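# Tighten two unmarked cover-plate screws with a cordless screwdriver

## Task

Find the two screws on the cover plate that carry no orange paint mark (those are the loose ones) and drive both in until they are tight, using the cordless screwdriver lying on the table, which runs while its trigger is pulled. Leave the screwdriver switched off at the end.

## Robot and tools

Robot: two arms, left_arm and right_arm. Each ends in an identical five-finger right hand, so axes and motor numbers mean the same on both, not mirrored. Each arm has a wrist force sensor in its flange. Cameras: cam_head_left (896x504), cam_head_right (896x504), cam_high (896x504), cam_left_wrist (672x504), cam_right_wrist (672x504).

Scene frame: origin at table-top height, midway between the nominal arm bases. +x runs out over the table, +z is up, and left_arm sits on the +y side. Image left and right do not follow the arm names. Positions are in metres, velocities in m/s and rad/s, orientations as end_effector_quat_wxyz.

Hand point: a point 0.05 m in front of the palm, where index pad and thumb tip meet in a pinch. Its own +z runs along the straight fingers (which extend 0.06 to 0.07 m past it), +y points out of the palm, and +x runs across the palm away from the thumb. A wrist bracket on the little-finger side can strike objects. Large turns about x or y can shift the point by up to about 2 cm.

The 28-number row, always all 28 values in [-1, 1], one flat list for both arms: left dx, dy, dz, rx, ry, rz; left little, ring, middle, index, thumb_bend, thumb_turn; left force_limit, speed; then the same fourteen for the right arm. Pose numbers are offsets, not poses: they are measured from that arm's Hand target at the start of the action or move, along scene axes, with 1.0 meaning 0.6 m or 180 degrees; rx, ry, rz form one rotation vector turning about the Hand target's position. All six at 0 re-commands the current Hand target. Finger numbers are absolute targets: +1 open/straight, -1 curled closed; thumb_turn +1 beside the palm, -1 in front of it. A pinch is about index -0.22, thumb_bend -0.75, thumb_turn -0.57. force_limit maps -1..+1 to about 0..10 N at the fingertip (15 N for the two thumb motors); speed maps -1..+1 from almost still to full speed (0.6 s full travel). No value means 'unchanged': to keep a hand as it is, resend the eight numbers of the last row actually executed for it; if none yet, send its hand_measured six values plus hand_force_limit and hand_speed.

execute_actions: actions is a list of actions; each action is up to 15 rows, one per 1/30 s step, and the final row is held to fill 15 steps. Every row in an action counts from the same start pose, so repeating an offset in a new action moves further. cameras picks images ([] none, omitted or ["all"] all). Empty actions just reports state.

move: target is one row or up to 15 rows differing only in pose offsets, all counted from the same starting Hand targets. speed in m/s (0.002 to 0.5, default 0.25; turning at up to twice that in rad/s), one value or one per target. blend in m rounds corners. stop_force (4 to 80 N, shared by both arms) ends an arm's path when its wrist sensor feels that much extra push against travel; use it slowly for approaching contacts, not when the hand rotates, and not when backing off something already pressed. zero (default true) re-zeroes before the move. blocking=false returns early but cannot combine with stop_force; then use wait or stop before other motion. The move: line reports done, off_target, moving, held, contact or fault, plus limits=paced (pose clipped) or limits=held (steps withheld). Paths do not avoid obstacles or the other arm.

wait: seconds 0 to 10, arms hold their last command. stop: brakes a running move. zoom_image: camera plus region [x0, y0, x1, y1] in pixels, at most 504x504, from the newest images. show_instructions: shows the reference pages (here a screwdriver page). zero_wrist_force: arm name; subtracts the current reading. finished_scene: call twice in separate replies with scene (current scene number) and check; the first only records your check, the second ends the scene irreversibly. In check, go condition by condition: what images and readings show, what they cannot, and how it could still be wrong.

Control behaviour: each step the commanded pose is clipped to within 100 mm and 16 degrees of the measured pose; Hand target in the result is that clipped command and is where the next offsets start. The hand may settle short of it and keeps pushing until commanded otherwise; a stopped arm keeps pressing, so command it back off. Motion lags the commands by roughly 0.09 to 0.20 s.

Gripping: turn the thumb in front of the palm before a wrap grasp (objects 0.035 to 0.08 m); thinner down to about 0.025 m, close thumb then fingers. A motor moves only when its target changes by at least 0.01, then locks at target or when load reaches force_limit. Close at speed -0.9 or below for gentle grips. Results list hand_measured, hand_stopped_by (moving, target, force, stalled, fault) and hand_load_n per motor, in row order; a lost grip shows as load near 0. The trigger is pulled by closing a finger on it and released by opening; confirm the tool stops.

Safety: contact torque at a joint limit (shoulder pan/lift 297, elbow 135, wrists 48.6 N m) or about 150 N net force stops the arm for 10 s. Approach surfaces slowly; targets only slightly past firm contact can fault. Avoid arm-to-arm collisions, slams, heavy finger loads, dropping the screwdriver or letting anything leave the table. Holding loads or stretching arms heats motors; MOTOR HOT warns, 85 °C brakes the arm for 30 to 60 s. Loose objects may get nudged occasionally.

Each tool is called after "Request:" by a JSON object that holds its "op" and its "data", one argument or row to a line.

Reference images:

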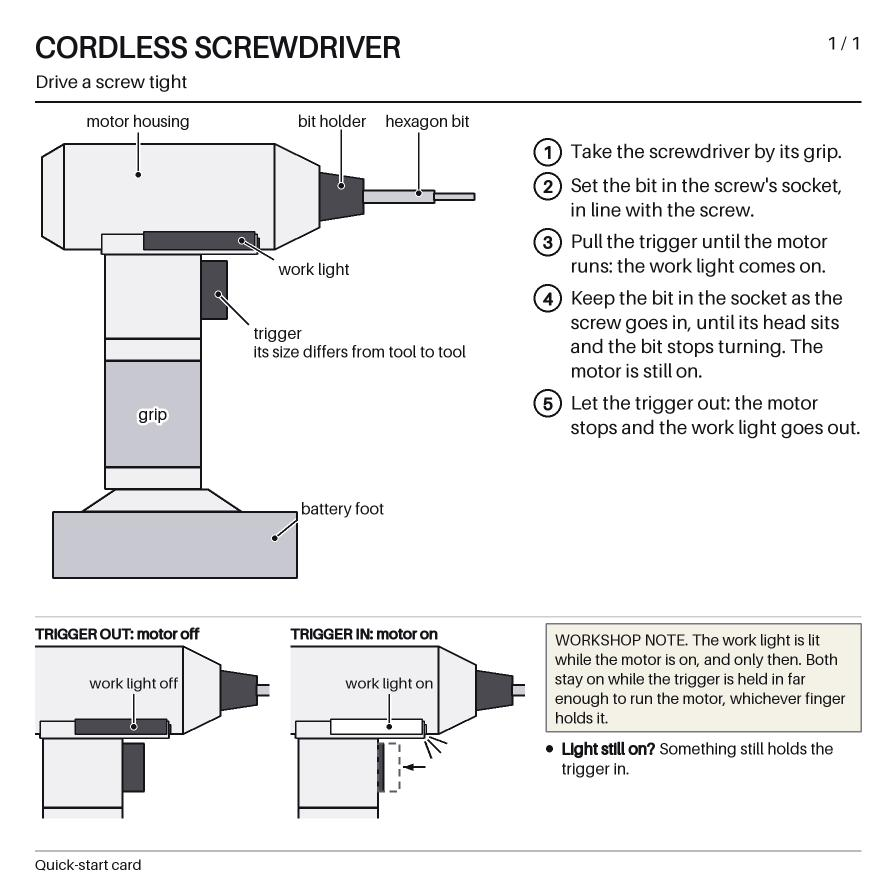

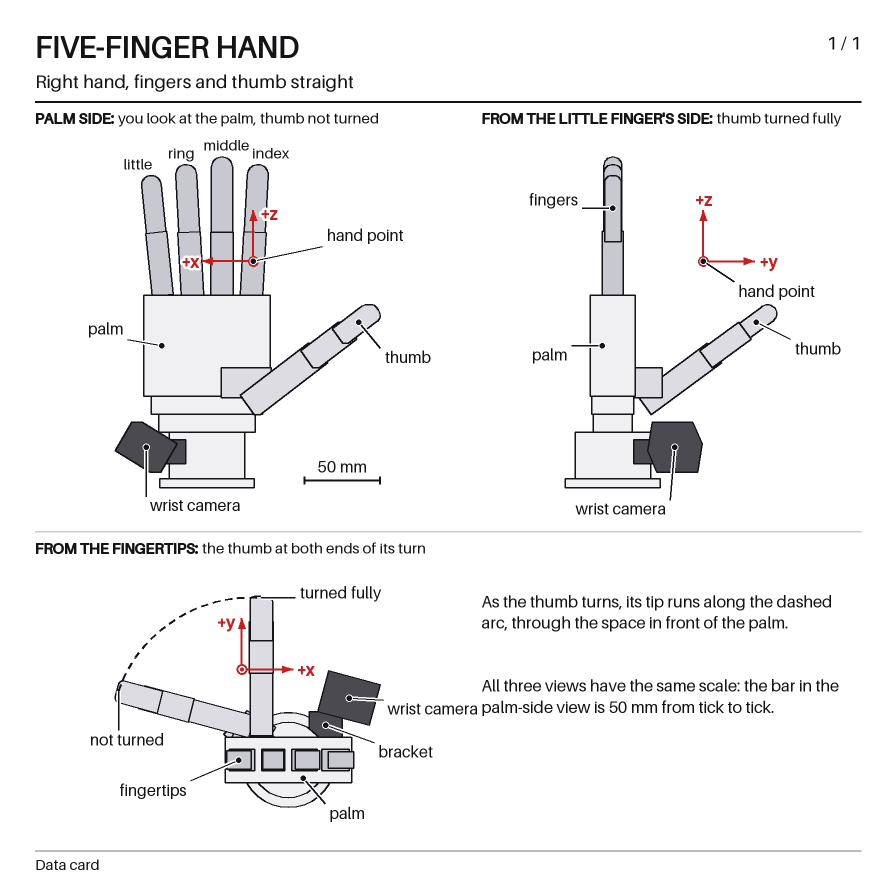

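## Session

Request:
{"op": "execute_actions", "data": {
  "actions": []
}}

Scene clock: 0.00 s.
left_arm: end_effector_position=(+0.2956, +0.1548, +0.3895) hand_measured=(+1.000, +1.000, +1.000, +1.000, +1.000, +1.000) hand_load_n=(+0.0, +0.0, +0.0, +0.0, +0.0, +0.0) hand_stopped_by=(target, target, target, target, target, target) hand_force_limit=0.00 hand_speed=-0.80 end_effector_quat_wxyz=(-0.069, +0.198, +0.799, -0.564) end_effector_velocity=(+0.000, +0.000, +0.000) end_effector_angular_velocity=(+0.000, +0.000, +0.000) | right_arm: end_effector_position=(+1.0799, -0.1479, +0.3186) hand_measured=(+1.000, +1.000, +1.000, +1.000, +1.000, +1.000) hand_load_n=(+0.0, +0.0, +0.0, +0.0, +0.0, +0.0) hand_stopped_by=(target, target, target, target, target, target) hand_force_limit=0.00 hand_speed=-0.80 end_effector_quat_wxyz=(+0.236, +0.829, +0.357, +0.359) end_effector_velocity=(+0.000, +0.000, +0.000) end_effector_angular_velocity=(+0.000, -0.001, +0.000)
Joint positions: left_arm=[-0.786 -1.589 1.895 0.482 2.618 -2.305] | right_arm=[0.489 -0.541 0.461 0.906 2.111 1.091]
Joint velocities: left_arm=[0 0 0 0 0 0.001] | right_arm=[0 0 0 -0.001 0 0]
Joint torques (N m): no reading
Wrist force (N): no reading
Wrist torque (N m): no reading
Wrist force, peak (N): no reading
Hand target: left_arm +0.2956, +0.1548, +0.3895; -0.069, +0.198, +0.799, -0.564 | right_arm +1.0799, -0.1479, +0.3186; +0.236, +0.829, +0.357, +0.359

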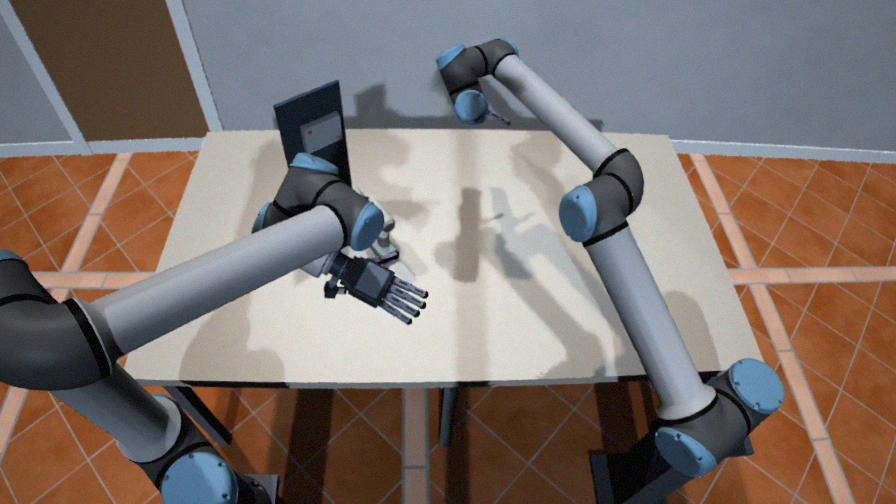

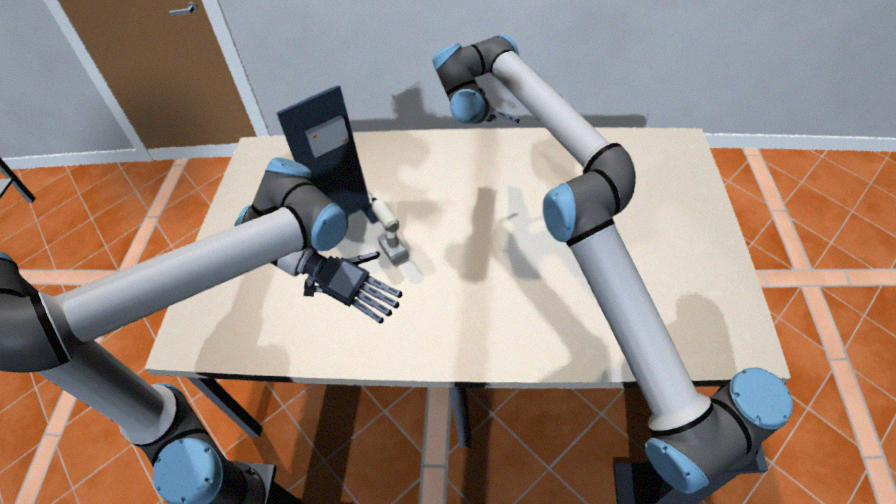

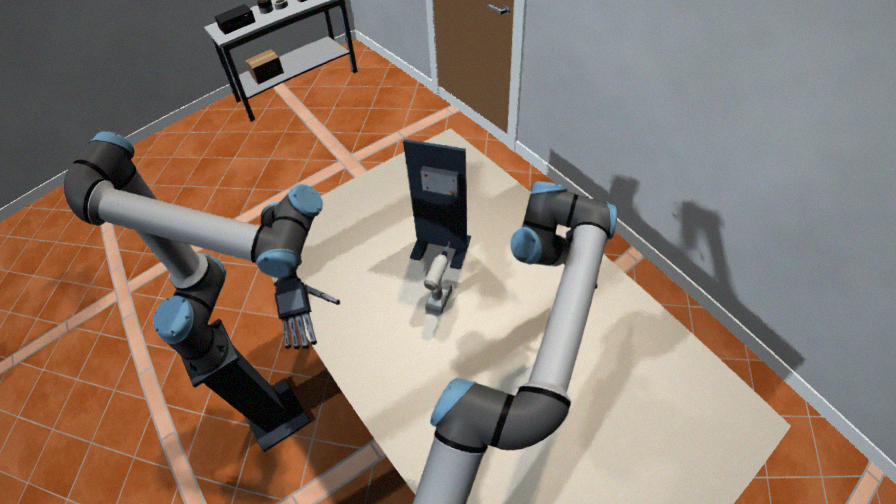

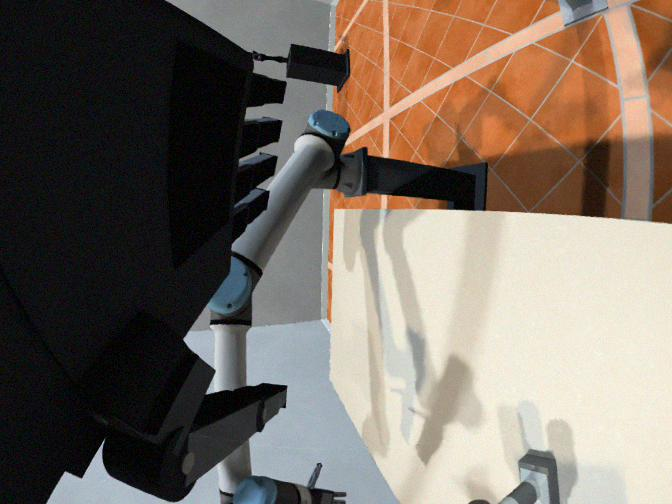

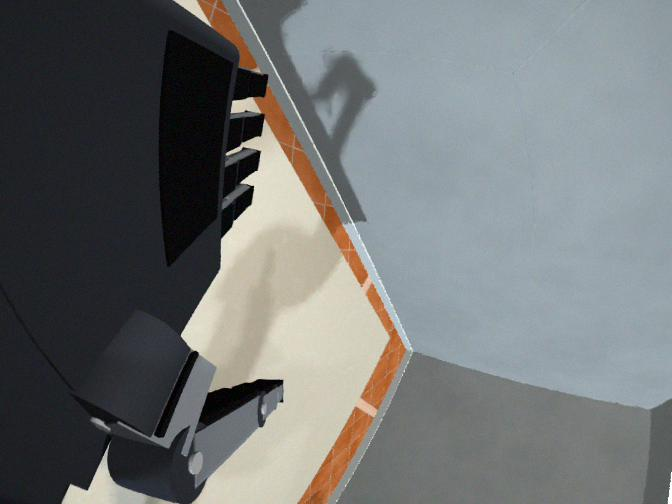

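Request:
{"op": "zoom_image", "data": {
  "camera": "cam_high",
  "region": [380, 120, 520, 340]
}}

Request:
{"op": "zoom_image", "data": {
  "camera": "cam_head_right",
  "region": [260, 70, 440, 290]
}}

Request:
{"op": "zoom_image", "data": {
  "camera": "cam_head_left",
  "region": [260, 70, 440, 290]
}}

Request:
{"op": "zoom_image", "data": {
  "camera": "cam_left_wrist",
  "region": [400, 400, 672, 504]
}}

Scaled by 2.291.

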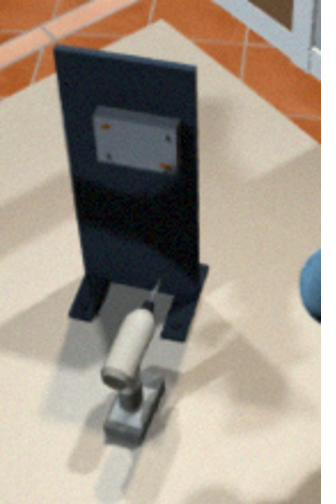

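Scaled by 2.291.

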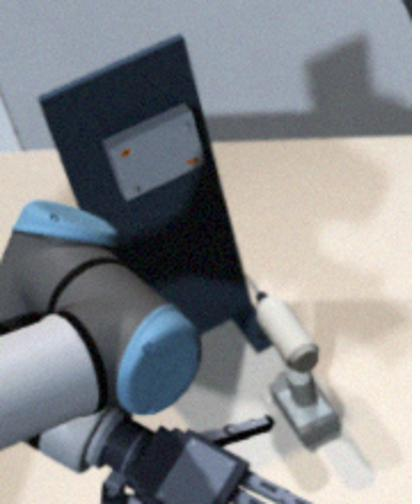

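Scaled by 2.291.

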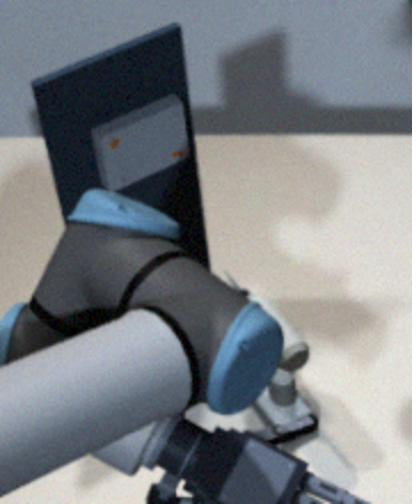

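Scaled by 1.853 from the camera's 672x504 image, which has a finer 960x720 frame.

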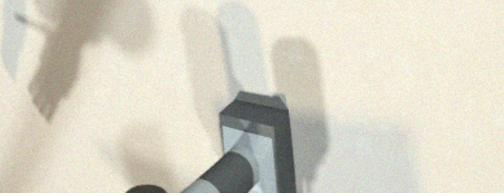

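Request:
{"op": "move", "data": {
  "target": [0.033,0.177,0.05,-0.049,0.554,0.624,1,1,1,1,1,1,0,-0.8,-0.983,-0.087,0.05,-0.653,-0.295,0.380,1,1,1,1,1,1,0,-0.8],
  "speed": 0.3
}}

Scene clock: 9.97 s.
left_arm: end_effector_position=(+0.3155, +0.2609, +0.4200) hand_measured=(+1.000, +1.000, +1.000, +1.000, +1.000, +1.000) hand_load_n=(+0.0, +0.0, +0.0, +0.0, +0.0, +0.0) hand_stopped_by=(target, target, target, target, target, target) hand_force_limit=0.00 hand_speed=-0.80 end_effector_quat_wxyz=(+0.111, +0.884, -0.270, +0.366) end_effector_velocity=(+0.000, +0.001, +0.000) end_effector_angular_velocity=(-0.001, +0.001, +0.001) | right_arm: end_effector_position=(+0.4899, -0.2004, +0.3474) hand_measured=(+1.000, +1.000, +1.000, +1.000, +1.000, +1.000) hand_load_n=(+0.0, +0.0, +0.0, +0.0, +0.0, +0.0) hand_stopped_by=(target, target, target, target, target, target) hand_force_limit=0.00 hand_speed=-0.80 end_effector_quat_wxyz=(+0.671, -0.224, +0.670, +0.224) end_effector_velocity=(+0.000, +0.000, +0.001) end_effector_angular_velocity=(+0.000, -0.002, +0.001)
Joint positions: left_arm=[-1.017 -1.859 1.957 0.727 1.298 -4.995] | right_arm=[0.438 -1.76 2.411 -0.652 1.425 -1.57]
Joint velocities: left_arm=[0.001 -0.001 0.001 0 0.001 -0.001] | right_arm=[0 -0.001 0 0 -0.001 -0.001]
Joint torques (N m): left_arm=[-15.68 -30.88 -27.33 1.62 1.48 -2.7] | right_arm=[13.78 -28.18 -39.67 -1.94 -0.45 -2.03]
Wrist force (N): left_arm=[2.0 1.6 -0.3] | right_arm=[0.8 0.4 -0.1]
Wrist torque (N m): left_arm=[0.45 -0.37 0.28] | right_arm=[-0.12 0.04 -0.07]
Wrist force, peak (N): left_arm=[2.8 1.5 -0.4] | right_arm=[0.9 1.0 1.4]
Hand target: left_arm +0.3154, +0.2609, +0.4200; +0.112, +0.884, -0.270, +0.366 | right_arm +0.4898, -0.2003, +0.3474; +0.671, -0.224, +0.670, +0.224
Off the commanded pose: left_arm 0.001 m, 0 deg | right_arm 0.001 m, 0 deg.
move: done

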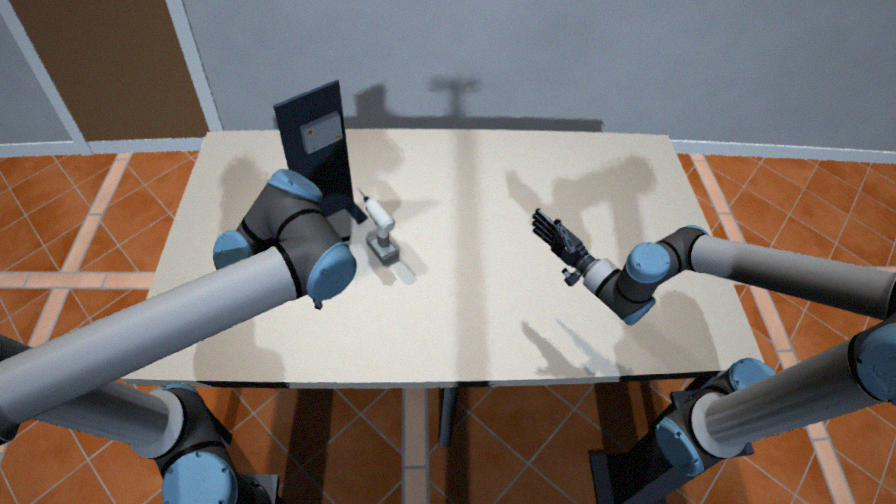

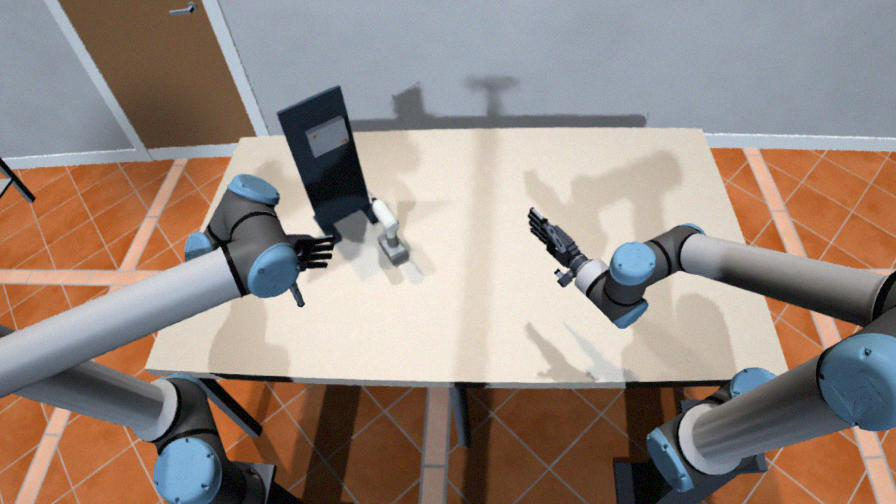

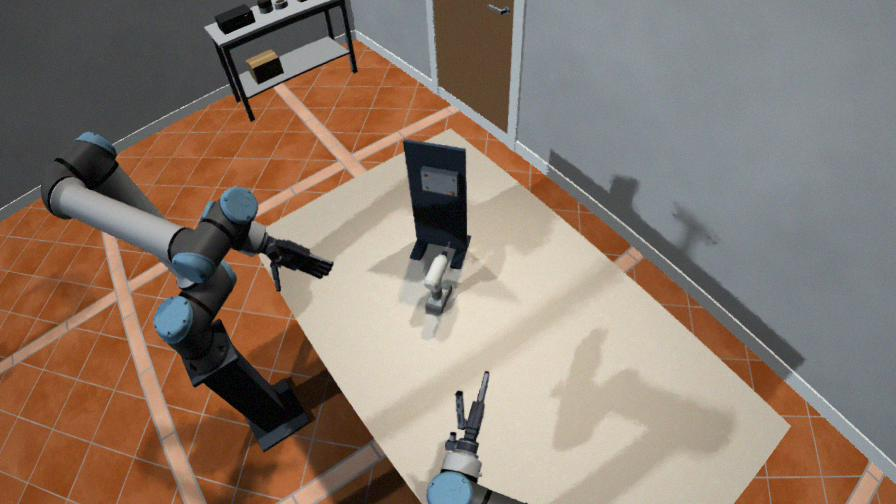

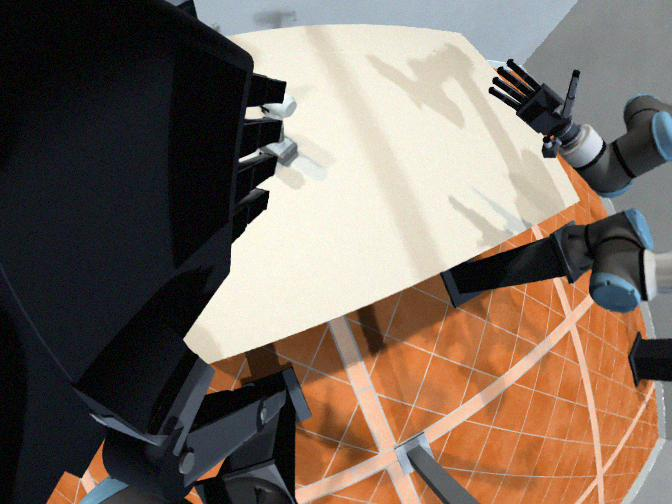

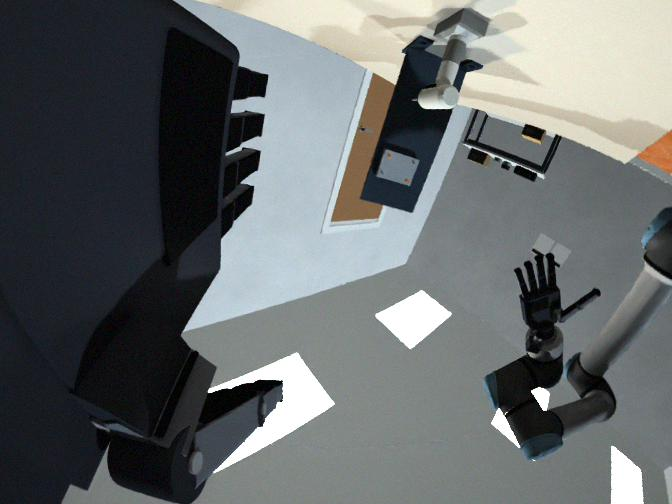

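Request:
{"op": "zoom_image", "data": {
  "camera": "cam_head_right",
  "region": [270, 80, 670, 340]
}}

Request:
{"op": "zoom_image", "data": {
  "camera": "cam_head_left",
  "region": [270, 80, 670, 340]
}}

Request:
{"op": "zoom_image", "data": {
  "camera": "cam_high",
  "region": [380, 120, 560, 500]
}}

Request:
{"op": "zoom_image", "data": {
  "camera": "cam_right_wrist",
  "region": [340, 0, 500, 220]
}}

Scaled by 1.260.

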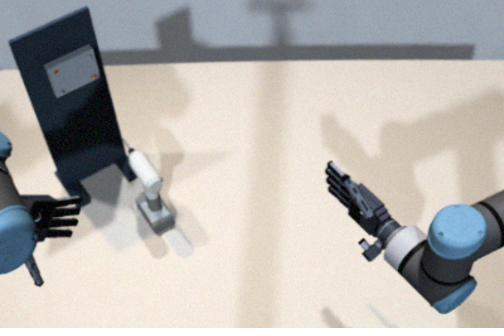

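Scaled by 1.260.

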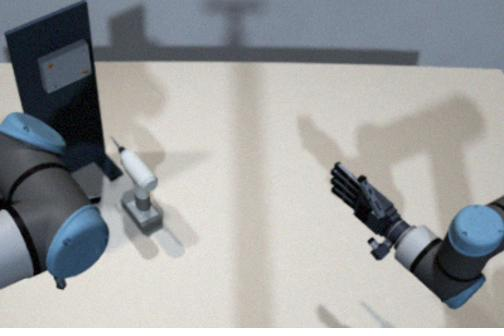

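Scaled by 1.326.

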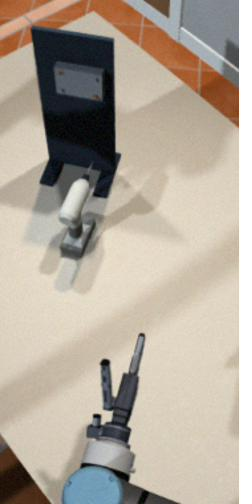

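Scaled by 2.291 from the camera's 672x504 image, which has a finer 960x720 frame.

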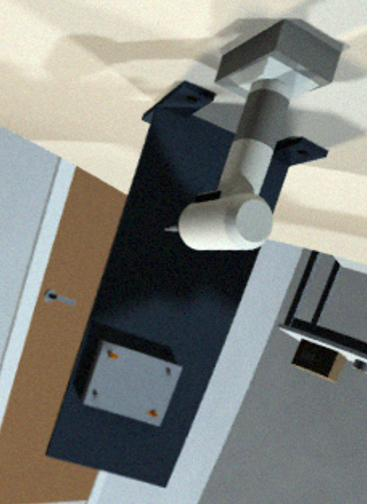

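Request:
{"op": "move", "data": {
  "target": [0.271,-0.04,-0.168,-0.060,-0.157,0.141,1,1,1,1,1,1,0,-0.8,0.067,0.283,-0.162,0,0,0,1,1,1,1,1,1,0,-0.8],
  "speed": 0.3
}}

Scene clock: 16.20 s.
left_arm: end_effector_position=(+0.4774, +0.2371, +0.3189) hand_measured=(+1.000, +1.000, +1.000, +1.000, +1.000, +1.000) hand_load_n=(+0.0, +0.0, +0.0, +0.0, +0.0, +0.0) hand_stopped_by=(target, target, target, target, target, target) hand_force_limit=0.00 hand_speed=-0.80 end_effector_quat_wxyz=(+0.042, +0.792, -0.055, +0.607) end_effector_velocity=(+0.001, +0.000, +0.001) end_effector_angular_velocity=(-0.004, -0.002, +0.002) | right_arm: end_effector_position=(+0.5299, -0.0306, +0.2505) hand_measured=(+1.000, +1.000, +1.000, +1.000, +1.000, +1.000) hand_load_n=(+0.0, +0.0, +0.0, +0.0, +0.0, +0.0) hand_stopped_by=(target, target, target, target, target, target) hand_force_limit=0.00 hand_speed=-0.80 end_effector_quat_wxyz=(+0.671, -0.224, +0.670, +0.224) end_effector_velocity=(+0.000, +0.000, -0.002) end_effector_angular_velocity=(-0.002, +0.003, +0.000)
Joint positions: left_arm=[-1.063 -1.714 2.184 -0.066 0.722 -5.022] | right_arm=[0.703 -1.325 2.191 -0.867 1.69 -1.571]
Joint velocities: left_arm=[0.001 0 -0.001 -0.003 -0.001 0] | right_arm=[0 0.002 0 0.002 0 0]
Joint torques (N m): left_arm=[9.81 -18.8 -49.94 -3.61 -2.34 -3.85] | right_arm=[-9.79 -45.11 -32 0.02 -0.29 -1.46]
Wrist force (N): left_arm=[2.8 1.3 0.6] | right_arm=[0.9 0.4 -0.7]
Wrist torque (N m): left_arm=[0.33 -0.58 0.33] | right_arm=[-0.08 0.04 -0.06]
Wrist force, peak (N): left_arm=[2.6 1.9 -1.4] | right_arm=[1.5 1.5 1.0]
Hand target: left_arm +0.4775, +0.2370, +0.3190; +0.042, +0.792, -0.055, +0.607 | right_arm +0.5300, -0.0306, +0.2505; +0.671, -0.224, +0.670, +0.224
Off the commanded pose: left_arm 0.001 m, 0 deg | right_arm 0.000 m, 0 deg.
move: done

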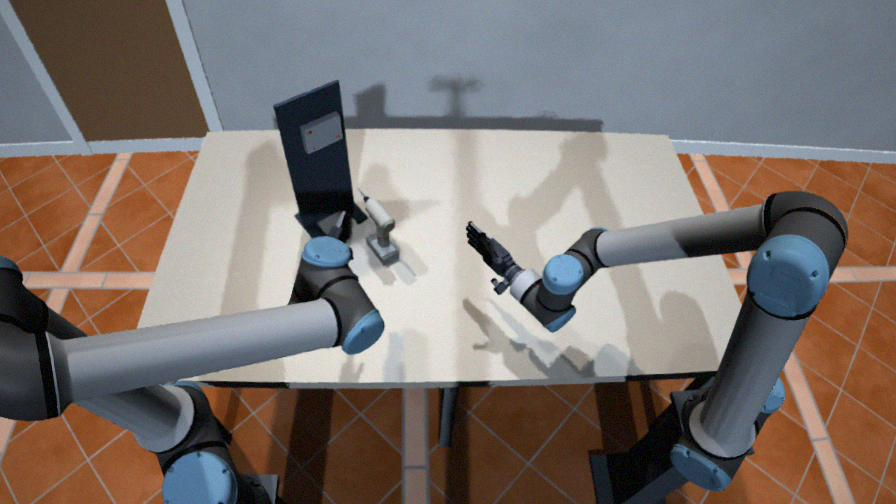

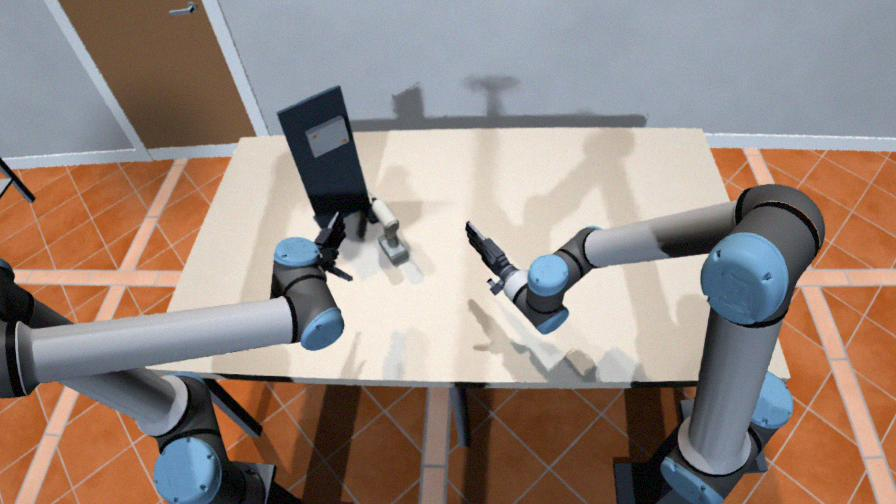

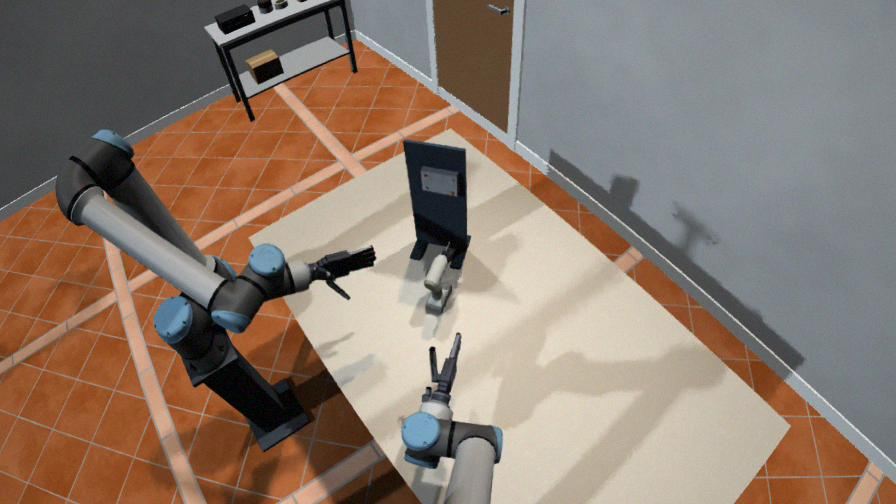

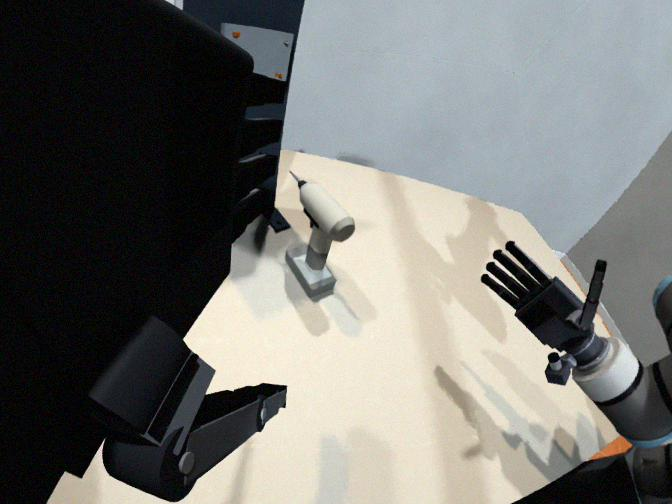

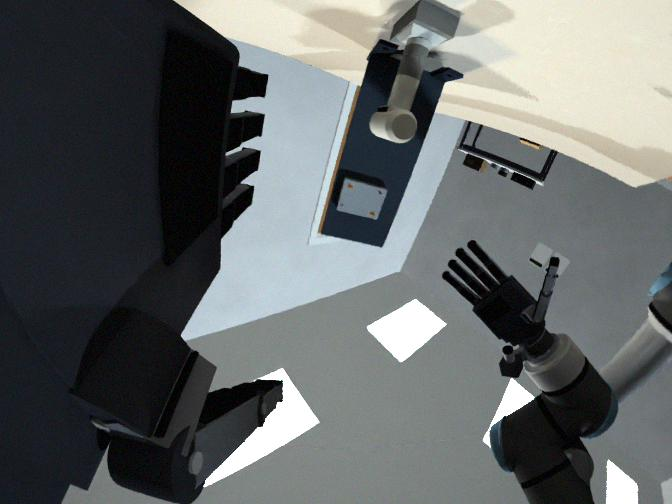

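Request:
{"op": "zoom_image", "data": {
  "camera": "cam_left_wrist",
  "region": [200, 140, 400, 320]
}}

Request:
{"op": "zoom_image", "data": {
  "camera": "cam_right_wrist",
  "region": [300, 0, 500, 250]
}}

Request:
{"op": "zoom_image", "data": {
  "camera": "cam_head_right",
  "region": [340, 170, 540, 300]
}}

Request:
{"op": "zoom_image", "data": {
  "camera": "cam_high",
  "region": [380, 200, 520, 440]
}}

Scaled by 2.520 from the camera's 672x504 image, which has a finer 960x720 frame.

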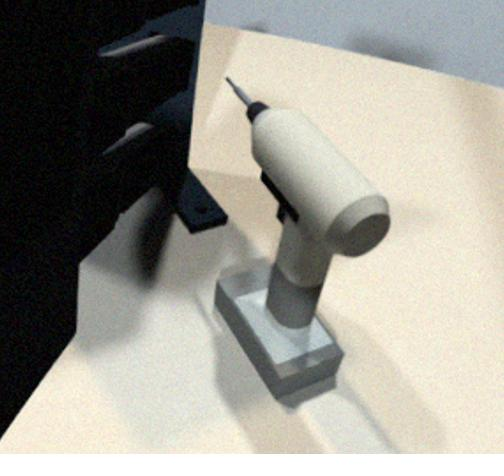

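Scaled by 2.016 from the camera's 672x504 image, which has a finer 960x720 frame.

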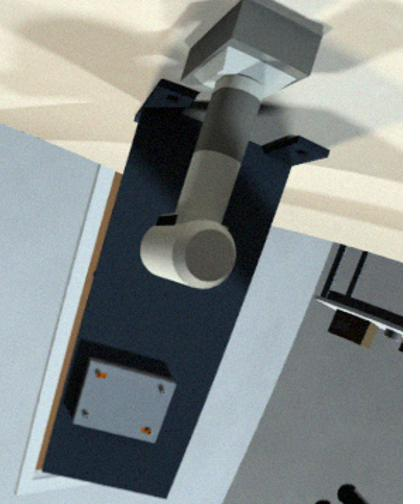

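Scaled by 2.520.

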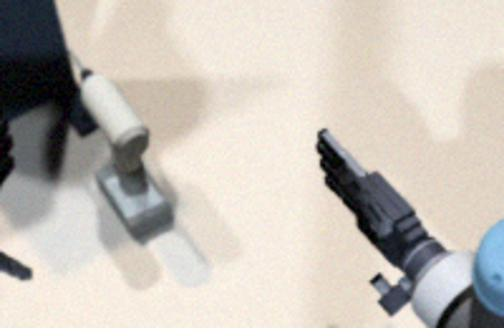

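Scaled by 2.100.

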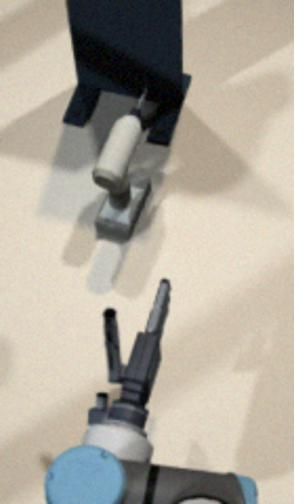

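Request:
{"op": "move", "data": {
  "target": [
    [-0.063,0.238,0.068,0,0,0,1,1,1,1,1,1,0,-0.8,0.07,0.18,-0.08,0,0,-0.0278,1,1,1,1,1,-1,0,0],
    [-0.063,0.238,0.068,0,0,0,1,1,1,1,1,1,0,-0.8,0.1167,0.274,-0.229,0,0,-0.0278,1,1,1,1,1,-1,0,0]
  ],
  "speed": 0.25
}}

Scene clock: 19.67 s.
left_arm: end_effector_position=(+0.4401, +0.3800, +0.3602) hand_measured=(+1.000, +1.000, +1.000, +1.000, +1.000, +1.000) hand_load_n=(+0.0, +0.0, +0.0, +0.0, +0.0, +0.0) hand_stopped_by=(target, target, target, target, target, target) hand_force_limit=0.00 hand_speed=-0.80 end_effector_quat_wxyz=(+0.042, +0.792, -0.055, +0.607) end_effector_velocity=(+0.000, +0.000, +0.000) end_effector_angular_velocity=(-0.003, +0.000, +0.001) | right_arm: end_effector_position=(+0.6000, +0.1339, +0.1135) hand_measured=(+1.000, +1.000, +1.000, +1.000, +1.000, -1.000) hand_load_n=(+0.0, +0.0, +0.0, +0.0, +0.0, +0.0) hand_stopped_by=(target, target, target, target, target, target) hand_force_limit=0.00 hand_speed=0.00 end_effector_quat_wxyz=(+0.680, -0.195, +0.679, +0.194) end_effector_velocity=(+0.001, +0.000, +0.000) end_effector_angular_velocity=(+0.000, -0.001, +0.000)
Joint positions: left_arm=[-0.896 -1.971 2.278 0.037 0.877 -4.937] | right_arm=[0.838 -0.91 1.852 -0.943 1.912 -1.572]
Joint velocities: left_arm=[0.001 -0.001 0 0 0.001 -0.002] | right_arm=[-0.001 0.001 0 -0.001 0 0]
Joint torques (N m): left_arm=[9.69 -23.08 -51.74 -2.5 1.55 -3.86] | right_arm=[-17.18 -75.24 -30.78 -0.85 -1.29 -1.45]
Wrist force (N): left_arm=[2.9 1.8 0.9] | right_arm=[0.8 0.2 -0.7]
Wrist torque (N m): left_arm=[0.38 -0.58 0.35] | right_arm=[-0.11 0.06 -0.06]
Wrist force, peak (N): left_arm=[2.1 3.8 1.8] | right_arm=[2.9 0.9 0.9]
Hand target: left_arm +0.4401, +0.3800, +0.3602; +0.042, +0.792, -0.055, +0.607 | right_arm +0.6001, +0.1339, +0.1135; +0.680, -0.195, +0.679, +0.194
Off the commanded pose: left_arm 0.001 m, 0 deg | right_arm 0.000 m, 0 deg.
move: done

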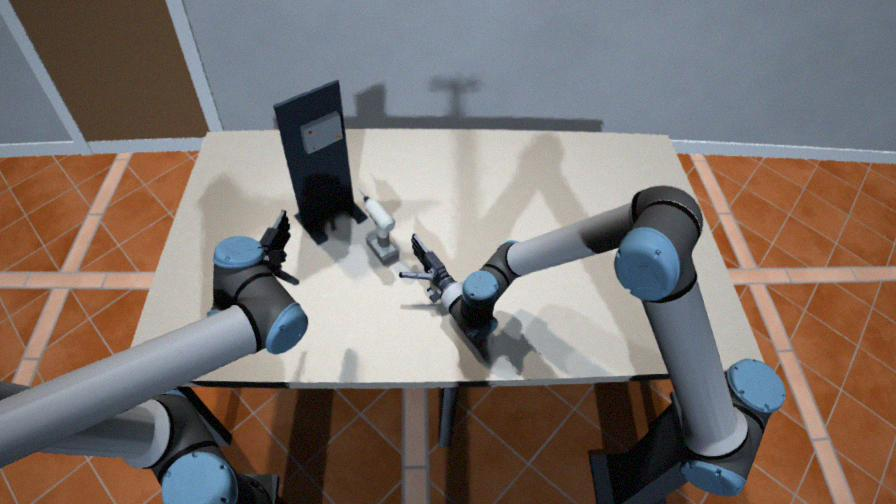

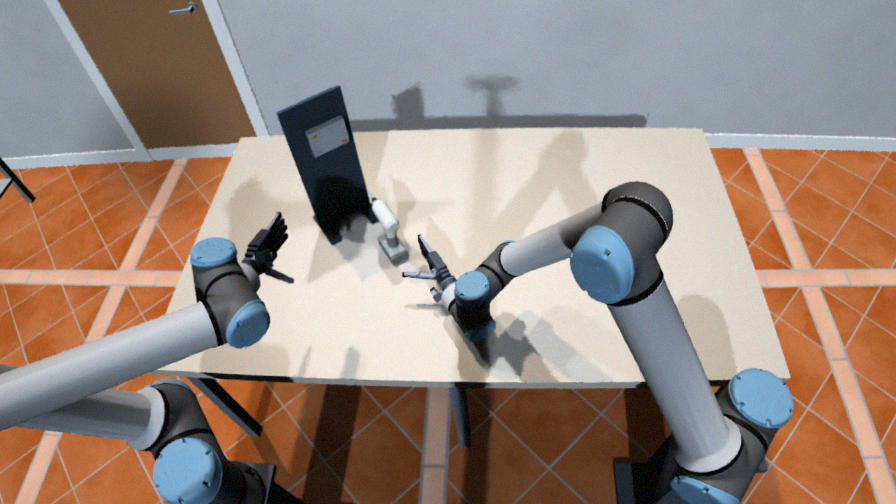

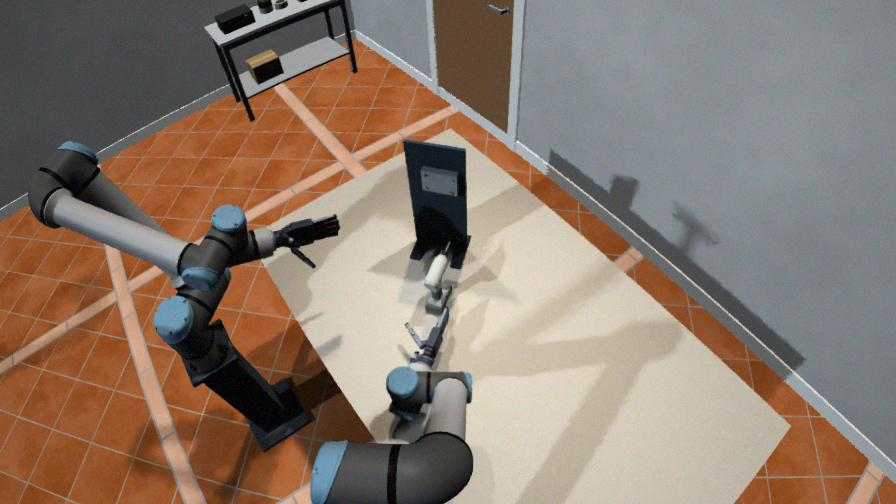

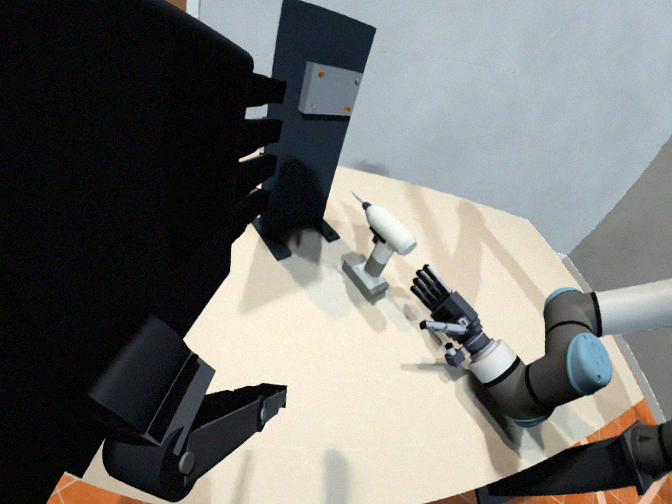

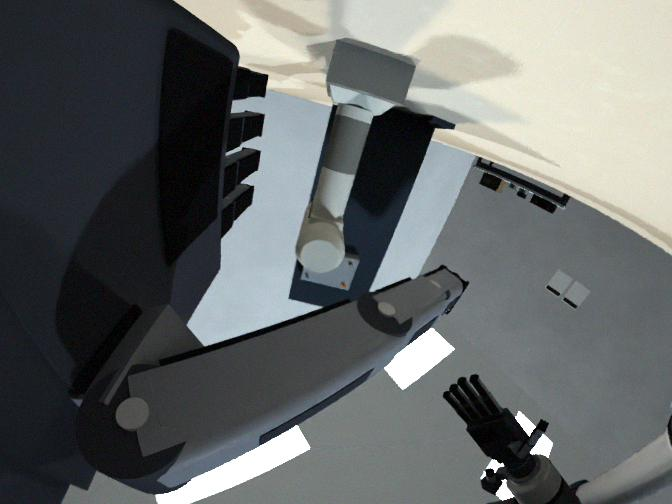

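Request:
{"op": "zoom_image", "data": {
  "camera": "cam_right_wrist",
  "region": [200, 20, 480, 320]
}}

Request:
{"op": "zoom_image", "data": {
  "camera": "cam_left_wrist",
  "region": [300, 160, 520, 380]
}}

Scaled by 1.680 from the camera's 672x504 image, which has a finer 960x720 frame.

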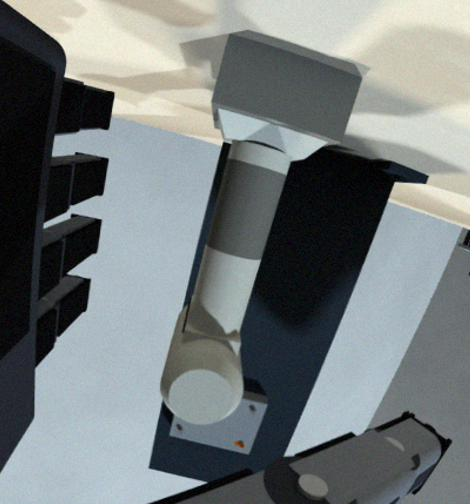

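Scaled by 2.291 from the camera's 672x504 image, which has a finer 960x720 frame.

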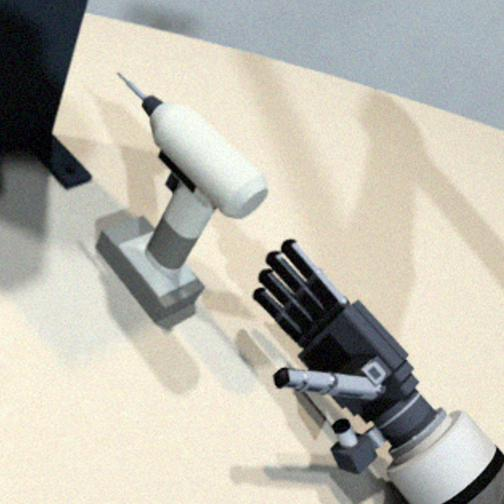

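Request:
{"op": "zoom_image", "data": {
  "camera": "cam_head_right",
  "region": [350, 170, 490, 310]
}}

Request:
{"op": "zoom_image", "data": {
  "camera": "cam_head_left",
  "region": [340, 170, 480, 310]
}}

Request:
{"op": "zoom_image", "data": {
  "camera": "cam_high",
  "region": [380, 220, 500, 400]
}}

Scaled by 3.600.

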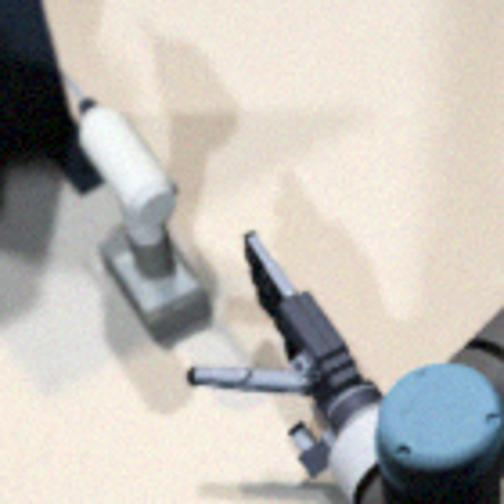

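Scaled by 3.600.

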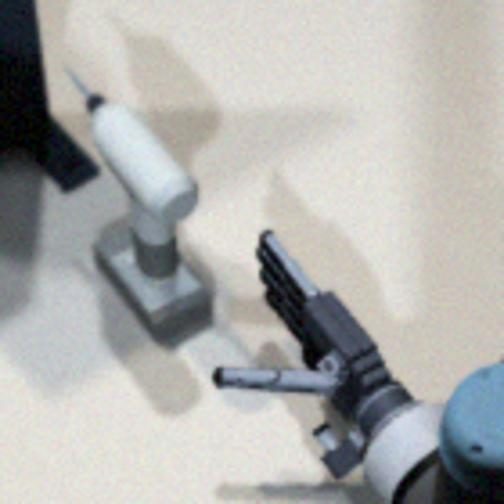

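Scaled by 2.800.

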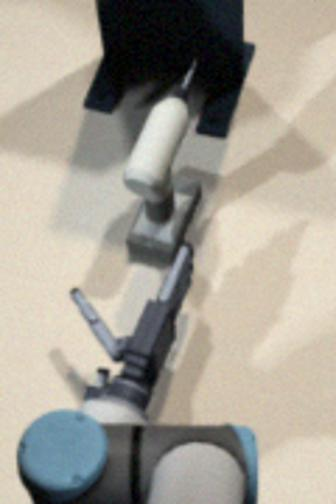

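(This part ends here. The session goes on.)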